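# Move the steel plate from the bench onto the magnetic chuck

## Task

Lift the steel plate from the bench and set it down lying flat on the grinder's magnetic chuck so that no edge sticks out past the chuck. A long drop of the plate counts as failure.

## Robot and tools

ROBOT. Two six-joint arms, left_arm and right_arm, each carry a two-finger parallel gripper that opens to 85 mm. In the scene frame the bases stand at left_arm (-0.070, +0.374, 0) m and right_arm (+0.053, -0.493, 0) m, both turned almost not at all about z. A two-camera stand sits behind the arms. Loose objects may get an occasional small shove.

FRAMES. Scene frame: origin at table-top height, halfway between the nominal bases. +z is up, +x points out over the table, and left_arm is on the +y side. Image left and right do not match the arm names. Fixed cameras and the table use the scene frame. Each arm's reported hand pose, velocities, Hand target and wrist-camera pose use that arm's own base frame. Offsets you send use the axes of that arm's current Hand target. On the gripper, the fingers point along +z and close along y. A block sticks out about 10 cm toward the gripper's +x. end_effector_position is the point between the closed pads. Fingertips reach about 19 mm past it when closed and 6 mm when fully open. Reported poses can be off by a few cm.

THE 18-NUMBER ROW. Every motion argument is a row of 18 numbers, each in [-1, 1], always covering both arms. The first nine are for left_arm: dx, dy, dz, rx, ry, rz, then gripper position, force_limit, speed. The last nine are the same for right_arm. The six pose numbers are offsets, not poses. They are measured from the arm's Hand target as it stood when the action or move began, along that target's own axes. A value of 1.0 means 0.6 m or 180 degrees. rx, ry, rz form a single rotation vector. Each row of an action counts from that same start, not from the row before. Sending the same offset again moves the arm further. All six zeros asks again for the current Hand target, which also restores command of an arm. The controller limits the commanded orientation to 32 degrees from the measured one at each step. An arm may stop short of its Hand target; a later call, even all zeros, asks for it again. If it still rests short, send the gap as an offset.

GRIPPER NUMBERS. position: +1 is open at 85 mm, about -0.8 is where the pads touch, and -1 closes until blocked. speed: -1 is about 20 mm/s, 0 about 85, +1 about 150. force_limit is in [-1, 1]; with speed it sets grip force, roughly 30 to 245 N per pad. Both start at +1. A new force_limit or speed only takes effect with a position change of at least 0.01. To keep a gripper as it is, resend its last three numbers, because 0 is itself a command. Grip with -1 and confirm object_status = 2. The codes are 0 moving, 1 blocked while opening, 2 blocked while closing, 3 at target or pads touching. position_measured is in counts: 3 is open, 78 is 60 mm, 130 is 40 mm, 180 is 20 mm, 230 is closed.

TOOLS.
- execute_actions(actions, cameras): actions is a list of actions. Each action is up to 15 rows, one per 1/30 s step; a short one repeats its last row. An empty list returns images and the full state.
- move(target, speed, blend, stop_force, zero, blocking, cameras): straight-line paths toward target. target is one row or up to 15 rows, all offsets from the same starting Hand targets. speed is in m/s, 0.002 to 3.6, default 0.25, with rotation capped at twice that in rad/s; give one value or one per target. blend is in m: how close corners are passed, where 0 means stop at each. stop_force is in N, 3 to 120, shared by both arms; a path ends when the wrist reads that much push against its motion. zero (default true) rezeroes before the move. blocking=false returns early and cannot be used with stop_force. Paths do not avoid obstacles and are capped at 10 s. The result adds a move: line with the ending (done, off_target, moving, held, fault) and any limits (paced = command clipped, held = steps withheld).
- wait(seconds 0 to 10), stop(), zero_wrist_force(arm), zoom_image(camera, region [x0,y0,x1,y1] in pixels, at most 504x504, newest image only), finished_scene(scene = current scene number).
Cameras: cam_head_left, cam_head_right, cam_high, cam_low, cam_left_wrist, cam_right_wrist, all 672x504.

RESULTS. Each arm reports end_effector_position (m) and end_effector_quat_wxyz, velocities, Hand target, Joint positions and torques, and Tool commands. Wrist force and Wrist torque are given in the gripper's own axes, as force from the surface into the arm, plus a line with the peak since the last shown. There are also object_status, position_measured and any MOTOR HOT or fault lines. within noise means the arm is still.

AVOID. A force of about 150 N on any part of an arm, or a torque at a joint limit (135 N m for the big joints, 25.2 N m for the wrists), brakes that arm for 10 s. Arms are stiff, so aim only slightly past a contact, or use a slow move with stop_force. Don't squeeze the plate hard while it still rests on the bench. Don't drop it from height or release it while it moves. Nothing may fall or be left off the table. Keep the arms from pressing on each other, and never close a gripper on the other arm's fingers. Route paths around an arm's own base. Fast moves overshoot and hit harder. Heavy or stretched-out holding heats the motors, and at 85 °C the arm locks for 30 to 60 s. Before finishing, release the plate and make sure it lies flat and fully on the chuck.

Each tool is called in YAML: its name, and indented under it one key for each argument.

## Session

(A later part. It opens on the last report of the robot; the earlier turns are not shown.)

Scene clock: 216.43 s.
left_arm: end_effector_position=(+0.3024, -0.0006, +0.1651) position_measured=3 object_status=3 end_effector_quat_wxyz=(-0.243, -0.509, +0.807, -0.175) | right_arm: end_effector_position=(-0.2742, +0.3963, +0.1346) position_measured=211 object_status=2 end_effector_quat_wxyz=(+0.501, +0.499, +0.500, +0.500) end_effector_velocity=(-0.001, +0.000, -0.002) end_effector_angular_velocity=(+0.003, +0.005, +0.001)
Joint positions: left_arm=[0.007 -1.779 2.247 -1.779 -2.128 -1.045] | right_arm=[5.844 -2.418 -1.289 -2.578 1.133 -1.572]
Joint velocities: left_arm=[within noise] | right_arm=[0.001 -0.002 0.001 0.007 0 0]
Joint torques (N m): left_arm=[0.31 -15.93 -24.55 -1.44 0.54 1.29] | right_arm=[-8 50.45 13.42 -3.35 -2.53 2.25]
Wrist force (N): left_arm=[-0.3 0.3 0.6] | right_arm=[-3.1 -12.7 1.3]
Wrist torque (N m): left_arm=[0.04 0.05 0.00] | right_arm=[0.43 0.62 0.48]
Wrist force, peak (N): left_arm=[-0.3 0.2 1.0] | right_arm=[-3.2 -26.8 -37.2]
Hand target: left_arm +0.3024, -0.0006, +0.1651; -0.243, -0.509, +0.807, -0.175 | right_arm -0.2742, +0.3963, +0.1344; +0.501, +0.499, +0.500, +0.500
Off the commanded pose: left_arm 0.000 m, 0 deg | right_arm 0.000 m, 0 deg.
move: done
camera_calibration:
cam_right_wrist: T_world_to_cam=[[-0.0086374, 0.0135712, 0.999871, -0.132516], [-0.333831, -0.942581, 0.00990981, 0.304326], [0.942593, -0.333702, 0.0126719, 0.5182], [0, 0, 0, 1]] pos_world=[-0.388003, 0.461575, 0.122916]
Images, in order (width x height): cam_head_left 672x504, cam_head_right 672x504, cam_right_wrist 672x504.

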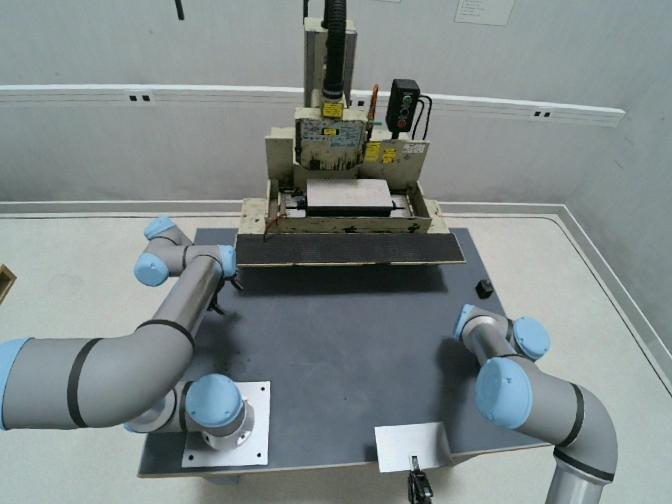

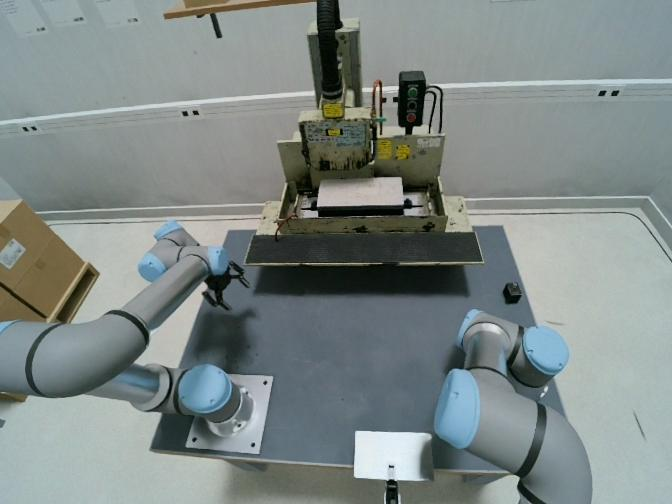

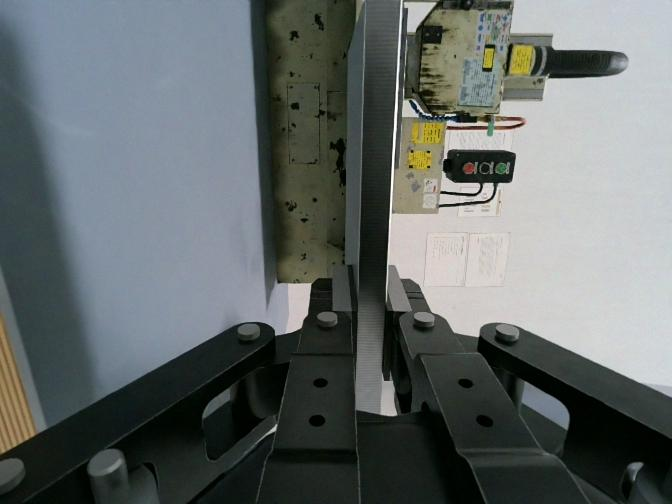

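move:
  target:
    - [0,0,0,0,0,0,1,1,1,0,0.42,0,0,0,0,-1,-0.2,-1]
    - [0,0,0,0,0,0,1,1,1,0.152,0.42,0.95,0,0,0,-1,-0.2,-1]
  speed: 0.15
  blend: [0.05,0]
  cameras: ["all"]

zoom_image:
  camera: "cam_low"
  region: [240, 100, 490, 300]

zoom_image:
  camera: "cam_head_left"
  region: [230, 100, 450, 280]

Scene clock: 229.23 s.
left_arm: end_effector_position=(+0.3024, -0.0006, +0.1651) position_measured=3 object_status=3 end_effector_quat_wxyz=(-0.243, -0.509, +0.807, -0.175) | right_arm: end_effector_position=(+0.2954, +0.4874, +0.3873) position_measured=211 object_status=2 end_effector_quat_wxyz=(+0.501, +0.499, +0.500, +0.499)
Joint positions: left_arm=[0.007 -1.779 2.247 -1.779 -2.128 -1.045] | right_arm=[4.91 -1.785 -1.592 -2.916 0.199 -1.564]
Joint torques (N m): left_arm=[-0.01 -15.35 -24.55 -1.54 0.56 1.75] | right_arm=[-3.43 46.49 16.9 0.01 -0.21 1.51]
Wrist force (N): left_arm=[0.0 0.2 0.5] | right_arm=[-2.9 -12.4 1.0]
Wrist torque (N m): left_arm=[0.04 0.00 -0.01] | right_arm=[0.43 0.62 0.41]
Wrist force, peak (N): left_arm=[-0.2 0.2 0.9] | right_arm=[-3.0 -17.2 1.6]
Hand target: left_arm +0.3024, -0.0006, +0.1651; -0.243, -0.509, +0.807, -0.175 | right_arm +0.2954, +0.4874, +0.3873; +0.501, +0.499, +0.500, +0.500
Off the commanded pose: left_arm 0.000 m, 0 deg | right_arm 0.000 m, 0 deg.
move: done
camera_calibration:
cam_right_wrist: T_world_to_cam=[[-0.00882351, 0.0136411, 0.999868, -0.381504], [-0.333921, -0.942549, 0.00991235, 0.577839], [0.94256, -0.33379, 0.0128716, 0.0084761], [0, 0, 0, 1]] pos_world=[0.181597, 0.552674, 0.375616]

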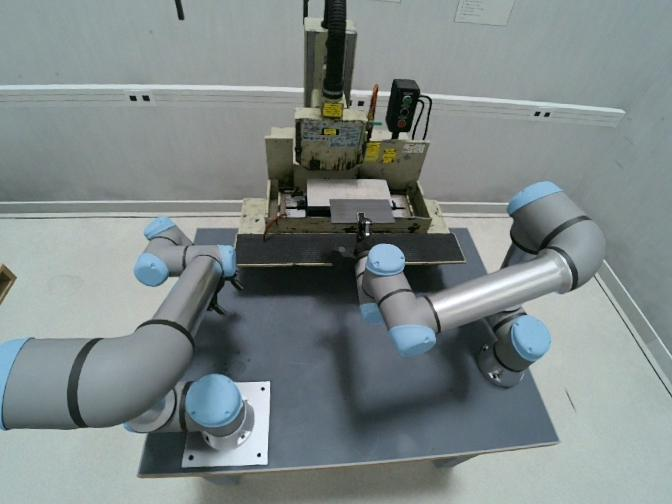

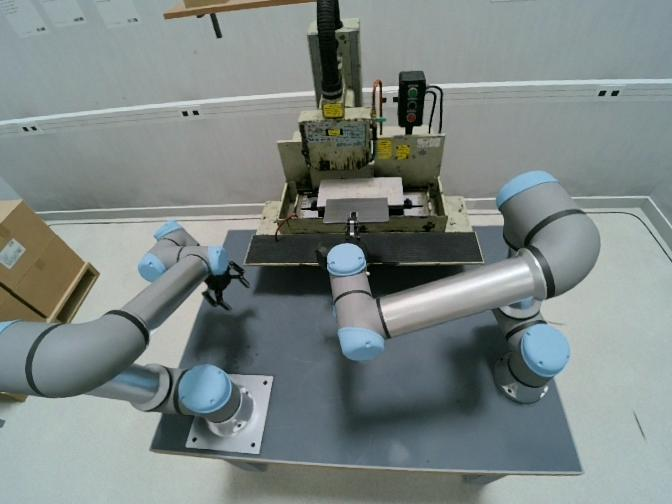

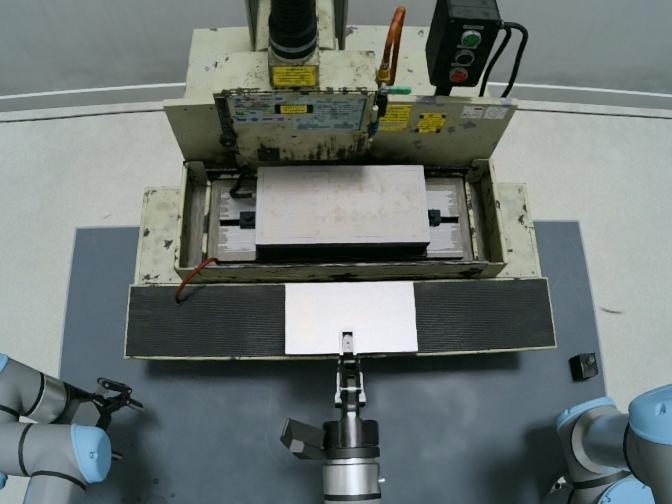

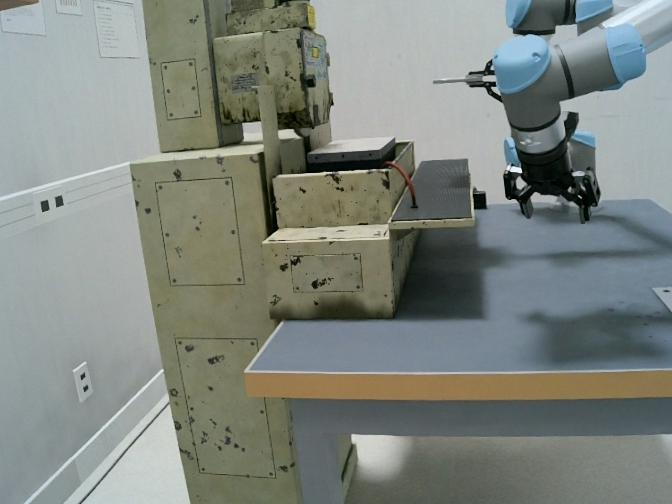

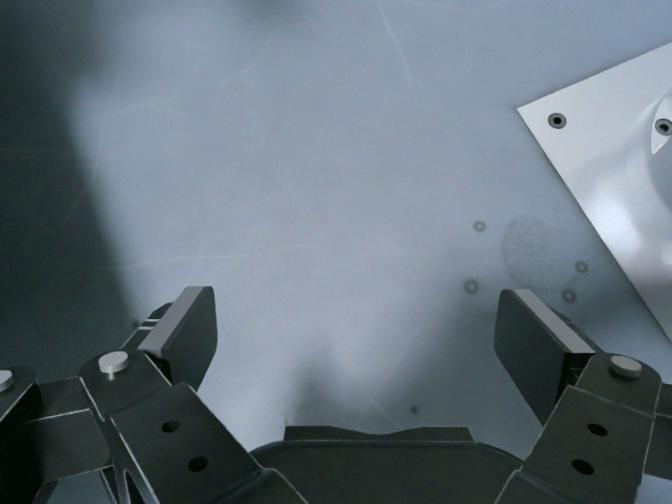

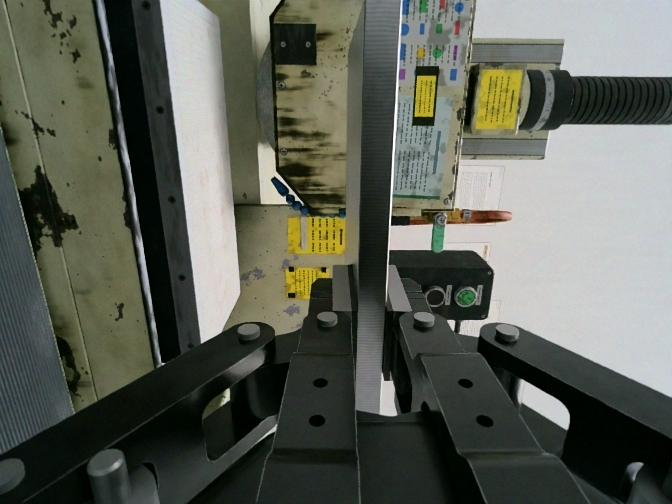

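Scaled by 2.016 from the camera's 672x504 image, which has a finer 960x720 frame.

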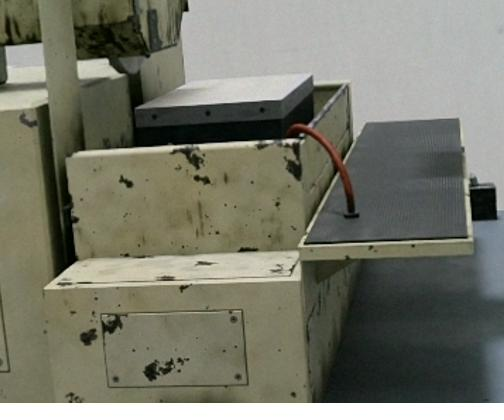

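Scaled by 2.291 from the camera's 672x504 image, which has a finer 960x720 frame.

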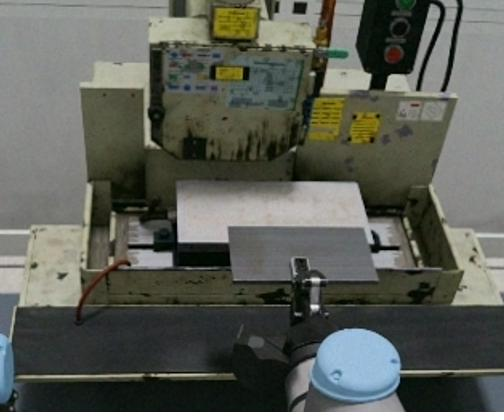

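move:
  target:
    - [0,0,0,0,0,0,1,1,1,0,0,0.288,0,0,0,-1,-0.2,-1]
    - [0,0,0,0,0,0,1,1,1,0,-0.165,0.288,0,0,0,-1,-0.2,-1]
  speed: 0.12
  cameras: ["cam_low","cam_high","cam_right_wrist"]

zoom_image:
  camera: "cam_low"
  region: [240, 100, 490, 300]

Scene clock: 244.20 s.
left_arm: end_effector_position=(+0.3024, -0.0006, +0.1651) position_measured=3 object_status=3 end_effector_quat_wxyz=(-0.243, -0.509, +0.807, -0.175) | right_arm: end_effector_position=(+0.4684, +0.4869, +0.2886) position_measured=211 object_status=2 end_effector_quat_wxyz=(+0.501, +0.499, +0.500, +0.499)
Joint positions: left_arm=[0.007 -1.779 2.247 -1.779 -2.128 -1.045] | right_arm=[4.557 -1.954 -1.633 -2.684 -0.154 -1.586]
Joint torques (N m): left_arm=[0.36 -15.94 -24.77 -1.39 0.66 1.74] | right_arm=[-7.38 42.96 25.37 2.01 -2.69 2.29]
Wrist force (N): left_arm=[0.0 0.2 0.3] | right_arm=[-3.0 -13.0 1.2]
Wrist torque (N m): left_arm=[0.03 0.00 -0.01] | right_arm=[0.31 0.69 0.57]
Wrist force, peak (N): left_arm=[-0.5 0.2 1.0] | right_arm=[-2.9 -15.8 1.2]
Hand target: left_arm +0.3024, -0.0006, +0.1651; -0.243, -0.509, +0.807, -0.175 | right_arm +0.4684, +0.4869, +0.2886; +0.501, +0.499, +0.500, +0.500
Off the commanded pose: left_arm 0.000 m, 0 deg | right_arm 0.000 m, 0 deg.
move: done
camera_calibration:
cam_right_wrist: T_world_to_cam=[[-0.00885111, 0.013862, 0.999865, -0.281394], [-0.333834, -0.942577, 0.0101126, 0.636043], [0.94259, -0.3337, 0.0129705, -0.153571], [0, 0, 0, 1]] pos_world=[0.354597, 0.552174, 0.276916]
Images, in order (width x height): cam_high 672x504, cam_low 672x504, cam_right_wrist 672x504.

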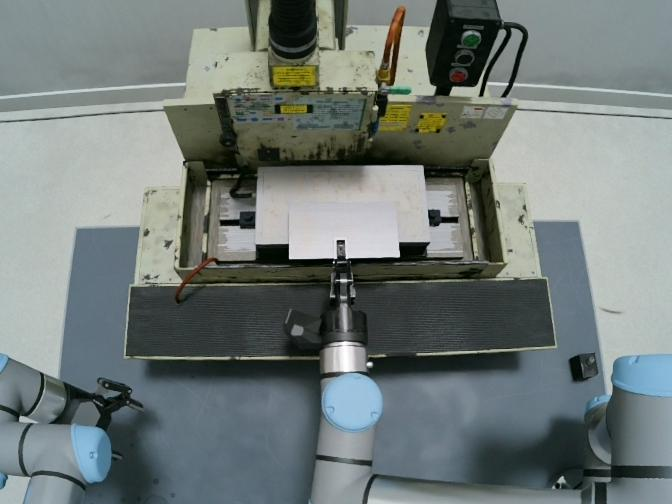

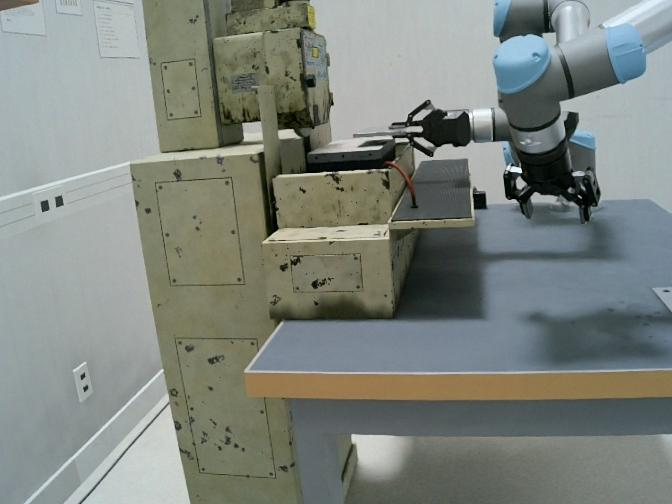

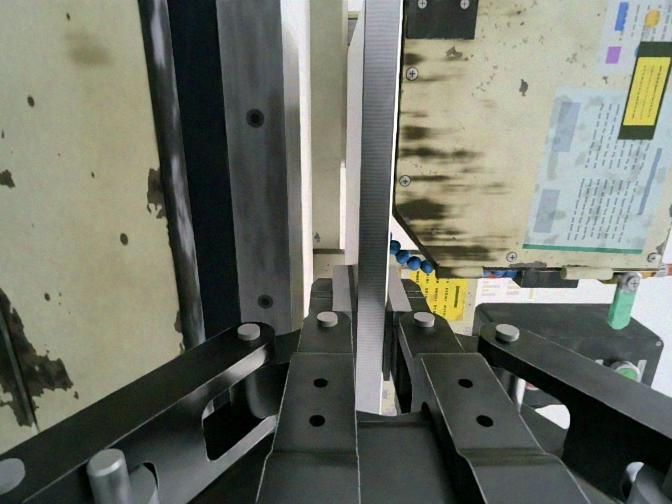

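Scaled by 2.016 from the camera's 672x504 image, which has a finer 960x720 frame.

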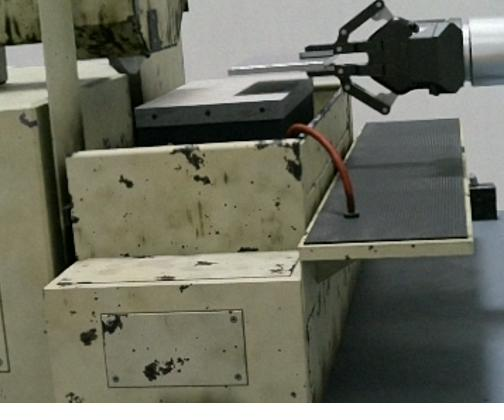

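move:
  target: [0,0,0,0,0,0,1,1,1,0,0.03,0.0417,0.0556,0,0,-1,-0.2,-1]
  speed: 0.08

move:
  target: [0,0,0,0,0,0,1,1,1,0,-0.082,0.0145,0,0,0,-1,-0.2,-1]
  speed: 0.008
  stop_force: 6
  cameras: ["cam_low","cam_high","cam_right_wrist"]

zoom_image:
  camera: "cam_low"
  region: [280, 90, 460, 230]

Scene clock: 259.77 s.
left_arm: end_effector_position=(+0.3024, -0.0006, +0.1651) position_measured=3 object_status=3 end_effector_quat_wxyz=(-0.243, -0.509, +0.807, -0.175) | right_arm: end_effector_position=(+0.4935, +0.4869, +0.3066) position_measured=211 object_status=2 end_effector_quat_wxyz=(+0.456, +0.541, +0.541, +0.454)
Joint positions: left_arm=[0.007 -1.779 2.247 -1.779 -2.128 -1.045] | right_arm=[4.502 -2.095 -1.313 -3.575 -0.27 -0.891]
Joint torques (N m): left_arm=[0.23 -15.84 -24.05 -1.32 0.81 1.61] | right_arm=[8.76 60.31 19.27 -2.51 6.07 -1.8]
Wrist force (N): left_arm=[-0.1 0.0 0.4] | right_arm=[-3.9 -12.5 2.6]
Wrist torque (N m): left_arm=[0.00 0.01 0.00] | right_arm=[0.36 0.88 0.50]
Wrist force, peak (N): left_arm=[-0.2 0.4 0.9] | right_arm=[-2.9 -13.4 0.6]
Hand target: left_arm +0.3024, -0.0006, +0.1651; -0.243, -0.509, +0.807, -0.175 | right_arm +0.4934, +0.4869, +0.3066; +0.456, +0.541, +0.541, +0.454
Off the commanded pose: left_arm 0.000 m, 0 deg | right_arm 0.000 m, 0 deg.
move: done

Scene clock: 263.87 s.
left_arm: end_effector_position=(+0.3024, -0.0006, +0.1651) position_measured=3 object_status=3 end_effector_quat_wxyz=(-0.243, -0.509, +0.807, -0.175) | right_arm: end_effector_position=(+0.4935, +0.4869, +0.2822) position_measured=211 object_status=2 end_effector_quat_wxyz=(+0.456, +0.541, +0.541, +0.454)
Joint positions: left_arm=[0.007 -1.779 2.247 -1.779 -2.128 -1.045] | right_arm=[4.502 -2.112 -1.352 -3.52 -0.27 -0.891]
Joint torques (N m): left_arm=[-0.12 -16.13 -25.14 -1.37 1.05 1.6] | right_arm=[-3.5 57.5 29.9 -3.04 1.07 -1.07]
Wrist force (N): left_arm=[0.0 -0.2 0.5] | right_arm=[-1.9 -7.3 4.6]
Wrist torque (N m): left_arm=[-0.03 0.01 -0.01] | right_arm=[-0.07 0.69 0.57]
Wrist force, peak (N): left_arm=[-0.2 0.2 1.0] | right_arm=[-3.6 -13.2 2.7]
Hand target: left_arm +0.3024, -0.0006, +0.1651; -0.243, -0.509, +0.807, -0.175 | right_arm +0.4935, +0.4869, +0.2822; +0.456, +0.541, +0.541, +0.454 (not the last commanded pose)
Off the commanded pose: left_arm 0.000 m, 0 deg | right_arm 0.026 m, 0 deg.
move: contact (right_arm)
camera_calibration:
cam_right_wrist: T_world_to_cam=[[0.165051, 0.0132767, 0.986196, -0.356484], [-0.32746, -0.942451, 0.0674917, 0.62503], [0.930338, -0.334079, -0.151205, -0.124579], [0, 0, 0, 1]] pos_world=[0.379411, 0.552175, 0.290542]
Images, in order (width x height): cam_high 672x504, cam_low 672x504, cam_right_wrist 672x504.

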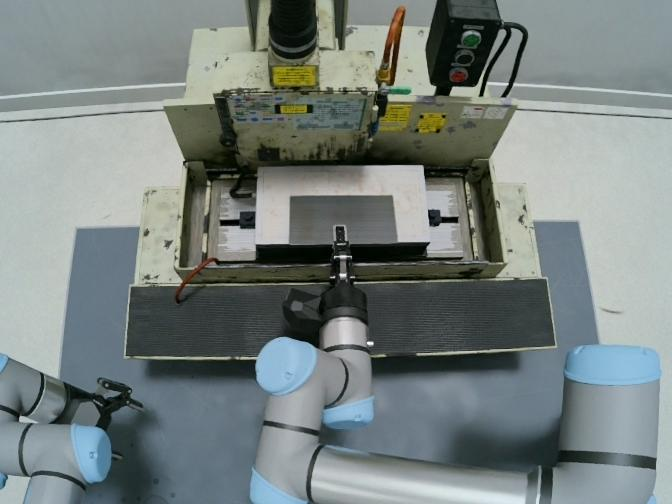

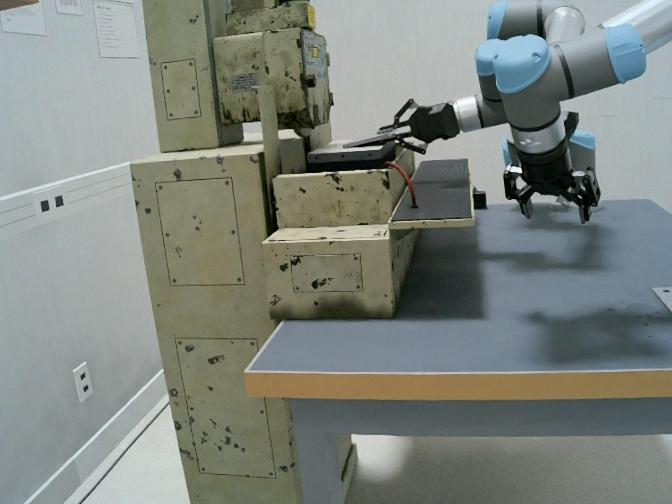

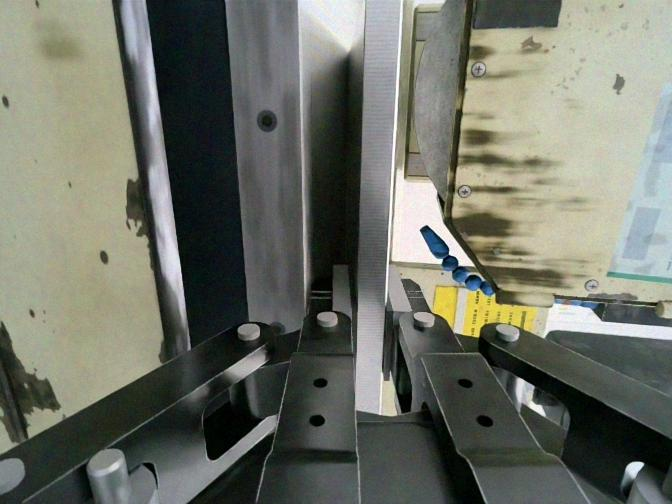

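Scaled by 2.800 from the camera's 672x504 image, which has a finer 960x720 frame.

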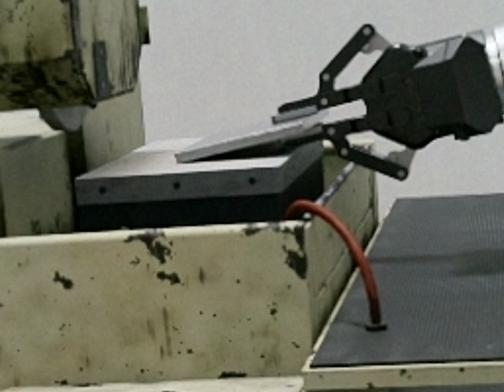

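move:
  target: [0,0,0,0,0,0,1,1,1,0,0,0,0,0,0,-0.5,-0.2,-1]
  cameras: ["cam_low","cam_right_wrist"]

zoom_image:
  camera: "cam_low"
  region: [280, 90, 460, 230]

Scene clock: 269.30 s.
left_arm: end_effector_position=(+0.3024, -0.0006, +0.1651) position_measured=3 object_status=3 end_effector_quat_wxyz=(-0.243, -0.509, +0.807, -0.175) | right_arm: end_effector_position=(+0.4935, +0.4868, +0.2825) position_measured=198 object_status=0 end_effector_quat_wxyz=(+0.456, +0.541, +0.541, +0.454)
Joint positions: left_arm=[0.007 -1.779 2.247 -1.779 -2.128 -1.045] | right_arm=[4.502 -2.112 -1.351 -3.52 -0.27 -0.891]
Joint torques (N m): left_arm=[0.59 -14.88 -24.09 -1.41 0.83 1.48] | right_arm=[0.98 7.53 -15.55 -2.92 -5.1 2.37]
Wrist force (N): left_arm=[0.0 0.2 0.7] | right_arm=[23.0 60.1 20.3]
Wrist torque (N m): left_arm=[0.02 0.00 -0.01] | right_arm=[-0.70 0.21 0.81]
Wrist force, peak (N): left_arm=[-0.1 0.4 0.9] | right_arm=[23.0 60.1 20.3]
Hand target: left_arm +0.3024, -0.0006, +0.1651; -0.243, -0.509, +0.807, -0.175 | right_arm +0.4935, +0.4869, +0.2822; +0.456, +0.541, +0.541, +0.454
Off the commanded pose: left_arm 0.000 m, 0 deg | right_arm 0.000 m, 0 deg.
move: done
camera_calibration:
cam_right_wrist: T_world_to_cam=[[0.164859, 0.0126835, 0.986236, -0.356393], [-0.327685, -0.942416, 0.0668955, 0.62525], [0.930293, -0.334203, -0.151209, -0.124447], [0, 0, 0, 1]] pos_world=[0.379411, 0.552175, 0.290843]
Images, in order (width x height): cam_low 672x504, cam_right_wrist 672x504.

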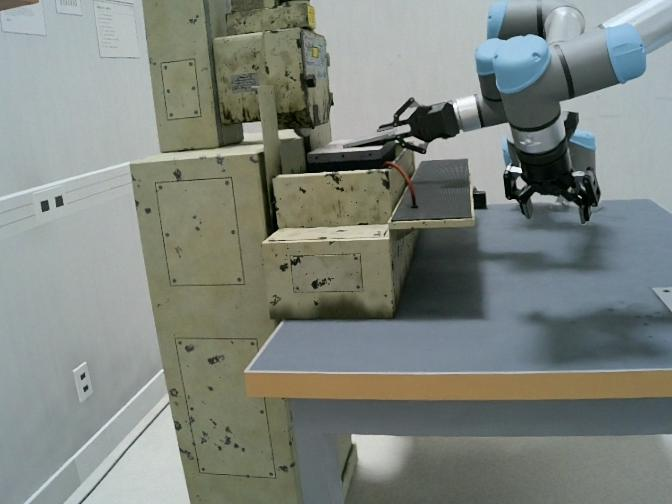

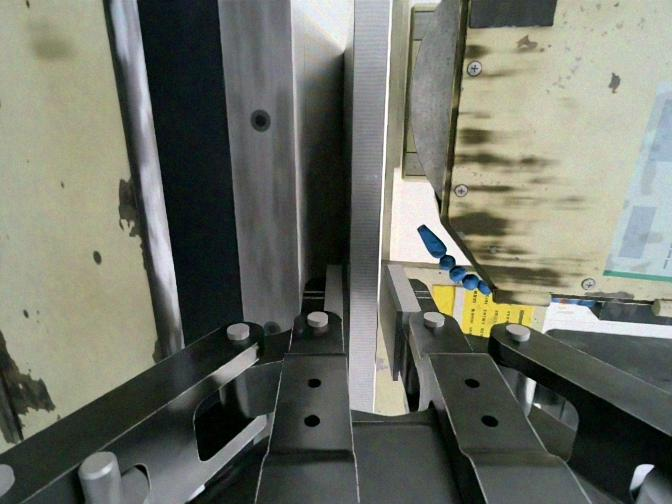

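Scaled by 2.800 from the camera's 672x504 image, which has a finer 960x720 frame.

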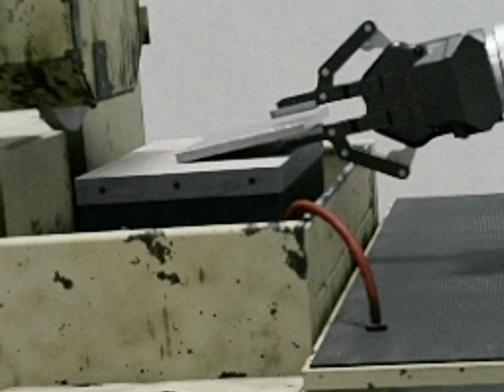

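move:
  target:
    - [0,0,0,0,0,0,1,1,1,0,0.0035,-0.0005,0,0,0,-0.5,-0.2,-1]
    - [0,0,0,0,0,0,1,1,1,0,0.0035,-0.03,0,0,0,-0.5,-0.2,-1]
  speed: 0.03
  cameras: ["cam_low","cam_right_wrist","cam_high"]

zoom_image:
  camera: "cam_low"
  region: [280, 90, 460, 230]

Scene clock: 274.70 s.
left_arm: end_effector_position=(+0.3024, -0.0006, +0.1651) position_measured=3 object_status=3 end_effector_quat_wxyz=(-0.243, -0.509, +0.807, -0.175) | right_arm: end_effector_position=(+0.4760, +0.4869, +0.2875) position_measured=198 object_status=1 end_effector_quat_wxyz=(+0.456, +0.541, +0.541, +0.454) end_effector_velocity=(+0.001, +0.000, -0.001) end_effector_angular_velocity=(-0.002, +0.001, +0.000)
Joint positions: left_arm=[0.007 -1.779 2.247 -1.779 -2.128 -1.045] | right_arm=[4.535 -2.109 -1.358 -3.601 -0.246 -0.804]
Joint velocities: left_arm=[within noise] | right_arm=[-0.002 -0.001 0 0.003 -0.002 -0.005]
Joint torques (N m): left_arm=[-0.01 -15.69 -24.65 -1.27 1 1.7] | right_arm=[-8.6 41.84 30.7 0.27 0.5 -2.37]
Wrist force (N): left_arm=[0.1 0.1 0.5] | right_arm=[-2.7 -9.7 2.3]
Wrist torque (N m): left_arm=[0.01 -0.02 -0.01] | right_arm=[0.12 0.66 0.41]
Wrist force, peak (N): left_arm=[-0.1 0.5 0.9] | right_arm=[28.5 70.4 19.7]
Hand target: left_arm +0.3024, -0.0006, +0.1651; -0.243, -0.509, +0.807, -0.175 | right_arm +0.4761, +0.4869, +0.2874; +0.456, +0.541, +0.541, +0.454
Off the commanded pose: left_arm 0.000 m, 0 deg | right_arm 0.000 m, 0 deg.
move: done
camera_calibration:
cam_right_wrist: T_world_to_cam=[[0.164932, 0.0131804, 0.986217, -0.358651], [-0.327607, -0.942408, 0.067383, 0.619043], [0.930307, -0.334205, -0.151115, -0.107551], [0, 0, 0, 1]] pos_world=[0.362011, 0.552174, 0.295742]
Images, in order (width x height): cam_high 672x504, cam_low 672x504, cam_right_wrist 672x504.

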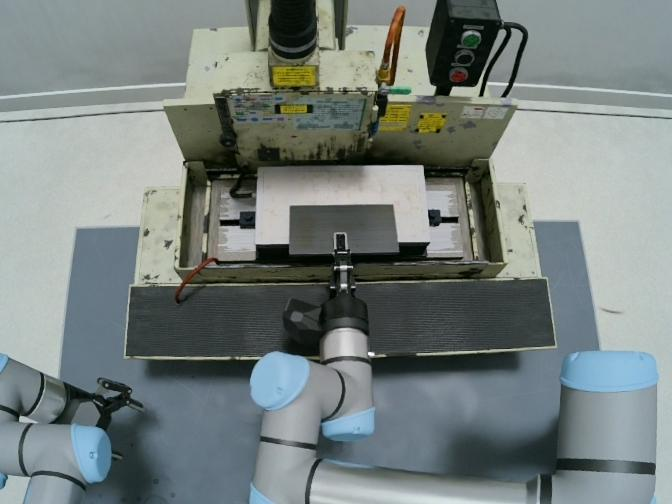

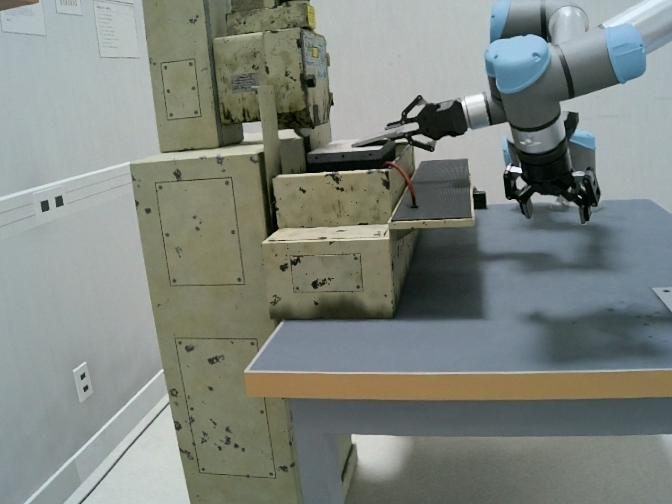

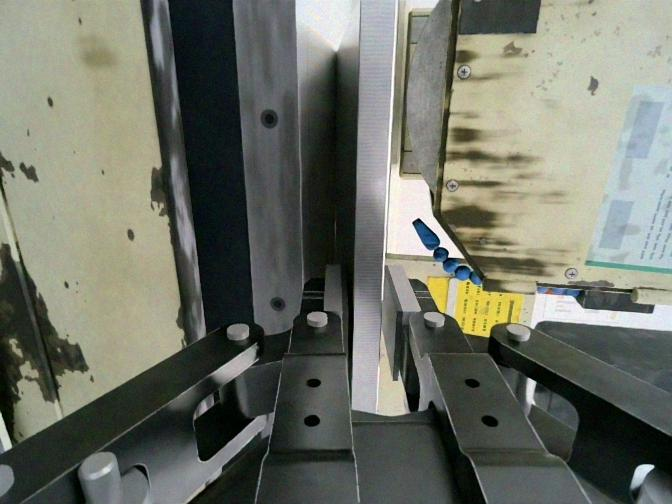

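Scaled by 2.800 from the camera's 672x504 image, which has a finer 960x720 frame.

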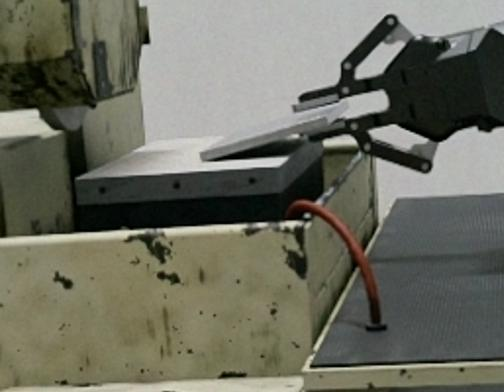

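move:
  target: [0,0,0,0,0,0,1,1,1,0,0,0,0,0,0,-1,-0.6,-1]

move:
  target: [0,0,0,0,0,0,1,1,1,0,0.013,-0.0226,-0.0444,0,0,-1,-0.6,-1]
  speed: 0.05

move:
  target: [0,0,0,0,0,0,1,1,1,0,-0.06,0.002,0,0,0,-1,-0.6,-1]
  speed: 0.008
  stop_force: 6
  cameras: ["cam_low","cam_right_wrist","cam_high"]

zoom_image:
  camera: "cam_low"
  region: [280, 90, 460, 230]

Scene clock: 285.33 s.
left_arm: end_effector_position=(+0.3024, -0.0006, +0.1651) position_measured=3 object_status=3 end_effector_quat_wxyz=(-0.243, -0.509, +0.807, -0.175) | right_arm: end_effector_position=(+0.4761, +0.4869, +0.2874) position_measured=211 object_status=2 end_effector_quat_wxyz=(+0.456, +0.541, +0.541, +0.454)
Joint positions: left_arm=[0.007 -1.779 2.247 -1.779 -2.128 -1.045] | right_arm=[4.535 -2.109 -1.358 -3.6 -0.246 -0.804]
Joint torques (N m): left_arm=[1.08 -15.52 -23.69 -1.32 0.59 1.87] | right_arm=[-4.2 50.34 25.91 -0.66 1.99 -2.61]
Wrist force (N): left_arm=[-0.3 0.3 0.8] | right_arm=[-2.2 -12.8 3.9]
Wrist torque (N m): left_arm=[0.04 0.05 -0.01] | right_arm=[0.34 0.62 0.50]
Wrist force, peak (N): left_arm=[0.2 0.4 1.0] | right_arm=[-3.3 -12.8 4.2]
Hand target: left_arm +0.3024, -0.0006, +0.1651; -0.243, -0.509, +0.807, -0.175 | right_arm +0.4761, +0.4869, +0.2874; +0.456, +0.541, +0.541, +0.454
Off the commanded pose: left_arm 0.000 m, 0 deg | right_arm 0.000 m, 0 deg.
move: done

Scene clock: 287.20 s.
left_arm: end_effector_position=(+0.3024, -0.0006, +0.1651) position_measured=3 object_status=3 end_effector_quat_wxyz=(-0.243, -0.509, +0.807, -0.175) | right_arm: end_effector_position=(+0.4640, +0.4869, +0.2974) position_measured=211 object_status=2 end_effector_quat_wxyz=(+0.493, +0.508, +0.509, +0.491) end_effector_velocity=(+0.000, +0.000, +0.001) end_effector_angular_velocity=(+0.004, +0.000, -0.002)
Joint positions: left_arm=[0.007 -1.779 2.247 -1.779 -2.128 -1.045] | right_arm=[4.565 -1.986 -1.543 -2.979 -0.15 -1.351]
Joint velocities: left_arm=[within noise] | right_arm=[-0.001 0 0.002 -0.004 0.001 0.006]
Joint torques (N m): left_arm=[0.22 -16.09 -24.94 -1.18 0.92 1.66] | right_arm=[-5.51 41.85 33.93 -1.51 -1.43 2.89]
Wrist force (N): left_arm=[-0.1 0.1 0.7] | right_arm=[-2.2 -12.9 2.5]
Wrist torque (N m): left_arm=[0.01 0.01 -0.01] | right_arm=[0.33 0.54 0.50]
Wrist force, peak (N): left_arm=[-0.2 0.4 1.0] | right_arm=[-3.2 -13.2 4.6]
Hand target: left_arm +0.3024, -0.0006, +0.1651; -0.243, -0.509, +0.807, -0.175 | right_arm +0.4641, +0.4869, +0.2974; +0.493, +0.508, +0.508, +0.491
Off the commanded pose: left_arm 0.000 m, 0 deg | right_arm 0.000 m, 0 deg.
move: done

Scene clock: 291.63 s.
left_arm: end_effector_position=(+0.3024, -0.0006, +0.1651) position_measured=3 object_status=3 end_effector_quat_wxyz=(-0.243, -0.509, +0.807, -0.175) | right_arm: end_effector_position=(+0.4641, +0.4869, +0.2701) position_measured=211 object_status=2 end_effector_quat_wxyz=(+0.493, +0.508, +0.509, +0.491)
Joint positions: left_arm=[0.007 -1.779 2.247 -1.779 -2.128 -1.045] | right_arm=[4.565 -2.012 -1.58 -2.916 -0.15 -1.351]
Joint torques (N m): left_arm=[-0.6 -15.94 -24.02 -1.09 0.95 1.46] | right_arm=[-6.05 52.66 30.75 -1.49 -1.33 1.68]
Wrist force (N): left_arm=[-0.4 0.1 0.7] | right_arm=[-1.2 -9.2 3.5]
Wrist torque (N m): left_arm=[0.01 0.07 0.00] | right_arm=[-0.23 0.40 0.51]
Wrist force, peak (N): left_arm=[-0.1 0.2 0.9] | right_arm=[-2.3 -13.0 2.6]
Hand target: left_arm +0.3024, -0.0006, +0.1651; -0.243, -0.509, +0.807, -0.175 | right_arm +0.4641, +0.4869, +0.2701; +0.493, +0.508, +0.508, +0.491 (not the last commanded pose)
Off the commanded pose: left_arm 0.000 m, 0 deg | right_arm 0.009 m, 0 deg.
move: contact (right_arm)
camera_calibration:
cam_right_wrist: T_world_to_cam=[[0.0264421, 0.0135266, 0.999559, -0.279086], [-0.333366, -0.942551, 0.0215739, 0.631455], [0.942427, -0.333789, -0.0204138, -0.140145], [0, 0, 0, 1]] pos_world=[0.349962, 0.552175, 0.262479]
Images, in order (width x height): cam_high 672x504, cam_low 672x504, cam_right_wrist 672x504.

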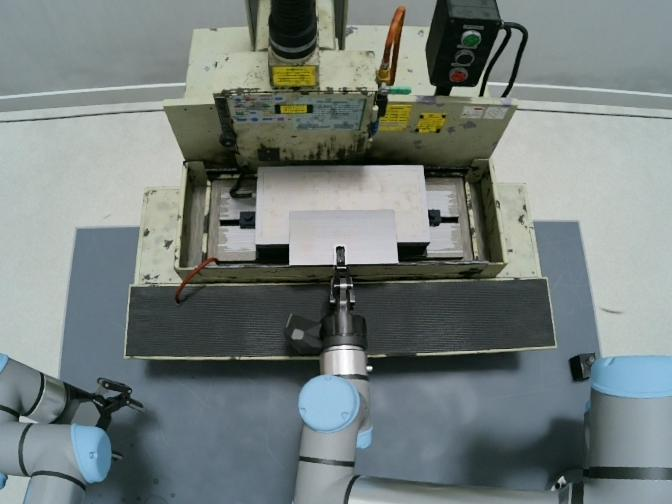

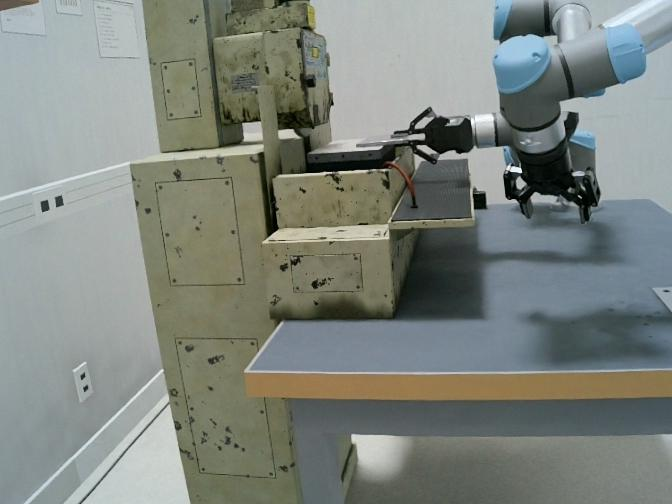

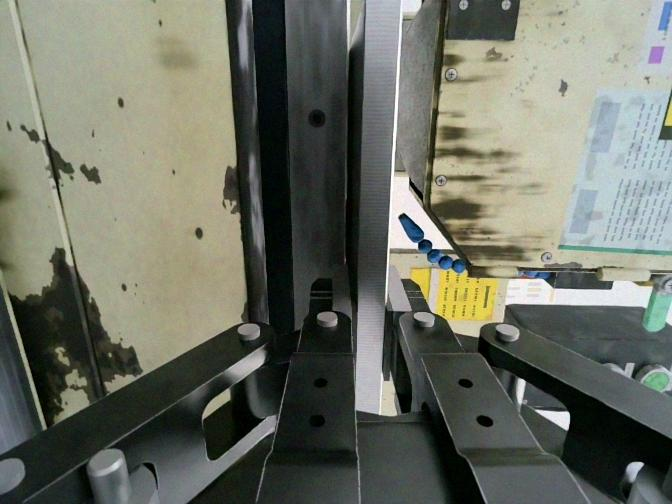

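Scaled by 2.800 from the camera's 672x504 image, which has a finer 960x720 frame.

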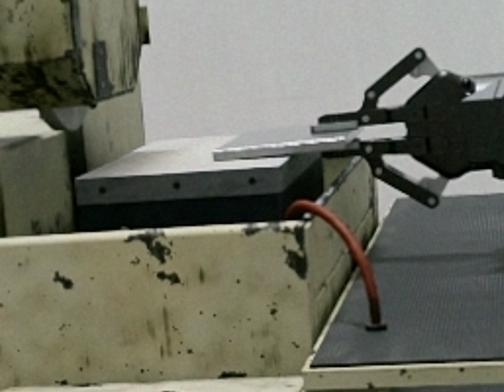

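move:
  target: [0,0,0,0,0,0,1,1,1,0,0,0,0,0,0,-0.45,-0.6,-1]
  cameras: ["cam_right_wrist"]

move:
  target: [0,0,0,0,0,0,1,1,1,0,-0.004,0.0,0,0,0,-0.45,-0.6,-1]
  speed: 0.005
  stop_force: 8
  cameras: ["cam_right_wrist","cam_low"]

zoom_image:
  camera: "cam_low"
  region: [280, 90, 460, 230]

Scene clock: 295.27 s.
left_arm: end_effector_position=(+0.3024, -0.0006, +0.1651) position_measured=3 object_status=3 end_effector_quat_wxyz=(-0.243, -0.509, +0.807, -0.175) | right_arm: end_effector_position=(+0.4641, +0.4869, +0.2702) position_measured=186 object_status=0 end_effector_quat_wxyz=(+0.492, +0.508, +0.508, +0.491)
Joint positions: left_arm=[0.007 -1.779 2.247 -1.779 -2.128 -1.045] | right_arm=[4.565 -2.012 -1.58 -2.916 -0.15 -1.35]
Joint torques (N m): left_arm=[-0.14 -18.08 -23.55 -1.15 1.08 1.65] | right_arm=[-1.75 43.55 23.89 -0.81 -1.35 2.57]
Wrist force (N): left_arm=[0.0 0.1 0.6] | right_arm=[-1.3 -3.1 1.8]
Wrist torque (N m): left_arm=[0.03 -0.01 0.00] | right_arm=[-0.24 0.39 0.40]
Wrist force, peak (N): left_arm=[-0.5 0.3 0.9] | right_arm=[-0.8 -9.9 4.2]
Hand target: left_arm +0.3024, -0.0006, +0.1651; -0.243, -0.509, +0.807, -0.175 | right_arm +0.4641, +0.4869, +0.2701; +0.493, +0.508, +0.508, +0.491
Off the commanded pose: left_arm 0.000 m, 0 deg | right_arm 0.000 m, 0 deg.
move: done
camera_calibration:
cam_right_wrist: T_world_to_cam=[[0.0263742, 0.0133386, 0.999563, -0.27896], [-0.333372, -0.942553, 0.0213741, 0.631511], [0.942426, -0.33379, -0.0204123, -0.140145], [0, 0, 0, 1]] pos_world=[0.349962, 0.552175, 0.262479]
Images, in order (width x height): cam_right_wrist 672x504.

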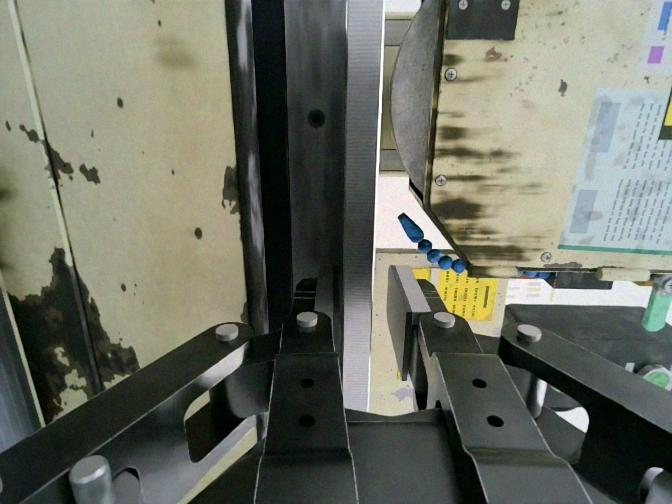

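Scene clock: 296.37 s.
left_arm: end_effector_position=(+0.3024, -0.0006, +0.1651) position_measured=3 object_status=3 end_effector_quat_wxyz=(-0.243, -0.509, +0.807, -0.175) | right_arm: end_effector_position=(+0.4640, +0.4869, +0.2677) position_measured=186 object_status=3 end_effector_quat_wxyz=(+0.492, +0.508, +0.508, +0.491)
Joint positions: left_arm=[0.007 -1.779 2.247 -1.779 -2.128 -1.045] | right_arm=[4.565 -2.015 -1.583 -2.911 -0.15 -1.35]
Joint torques (N m): left_arm=[-0.03 -16.63 -24.35 -1.18 1.03 1.57] | right_arm=[6.25 46 19.6 -0.52 3.5 -2.45]
Wrist force (N): left_arm=[-0.1 0.6 0.7] | right_arm=[-0.9 -2.7 2.1]
Wrist torque (N m): left_arm=[0.09 0.02 0.00] | right_arm=[-0.19 0.34 0.37]
Wrist force, peak (N): left_arm=[-0.3 0.3 1.1] | right_arm=[-1.5 -3.2 2.0]
Hand target: left_arm +0.3024, -0.0006, +0.1651; -0.243, -0.509, +0.807, -0.175 | right_arm +0.4640, +0.4869, +0.2677; +0.493, +0.508, +0.508, +0.491
Off the commanded pose: left_arm 0.000 m, 0 deg | right_arm 0.000 m, 0 deg.
move: done
camera_calibration:
cam_right_wrist: T_world_to_cam=[[0.0264081, 0.0134326, 0.999561, -0.276521], [-0.333369, -0.942552, 0.021474, 0.631504], [0.942427, -0.33379, -0.020413, -0.140102], [0, 0, 0, 1]] pos_world=[0.349862, 0.552175, 0.259979]
Images, in order (width x height): cam_low 672x504, cam_right_wrist 672x504.

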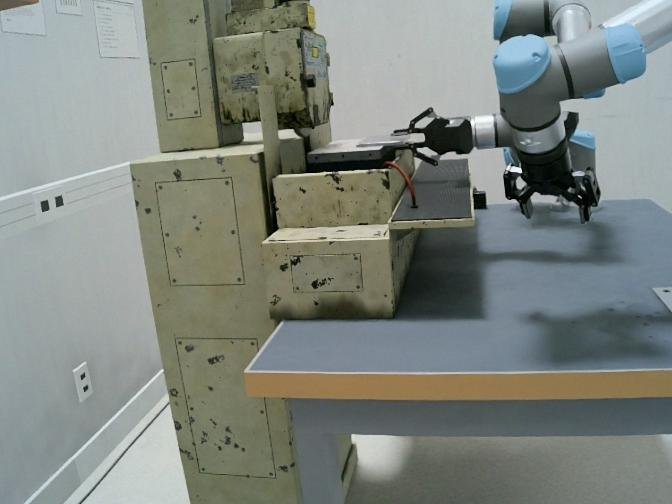

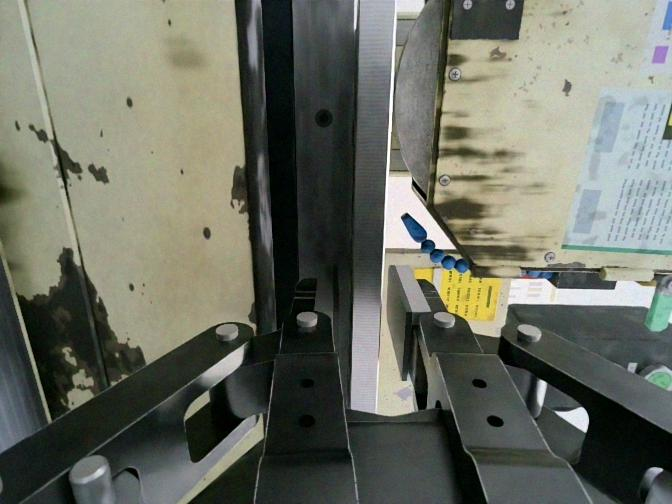

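Scaled by 2.800 from the camera's 672x504 image, which has a finer 960x720 frame.

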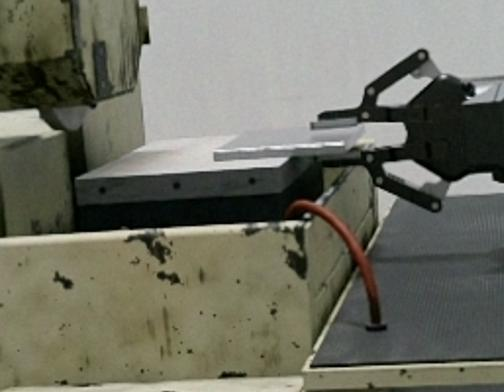

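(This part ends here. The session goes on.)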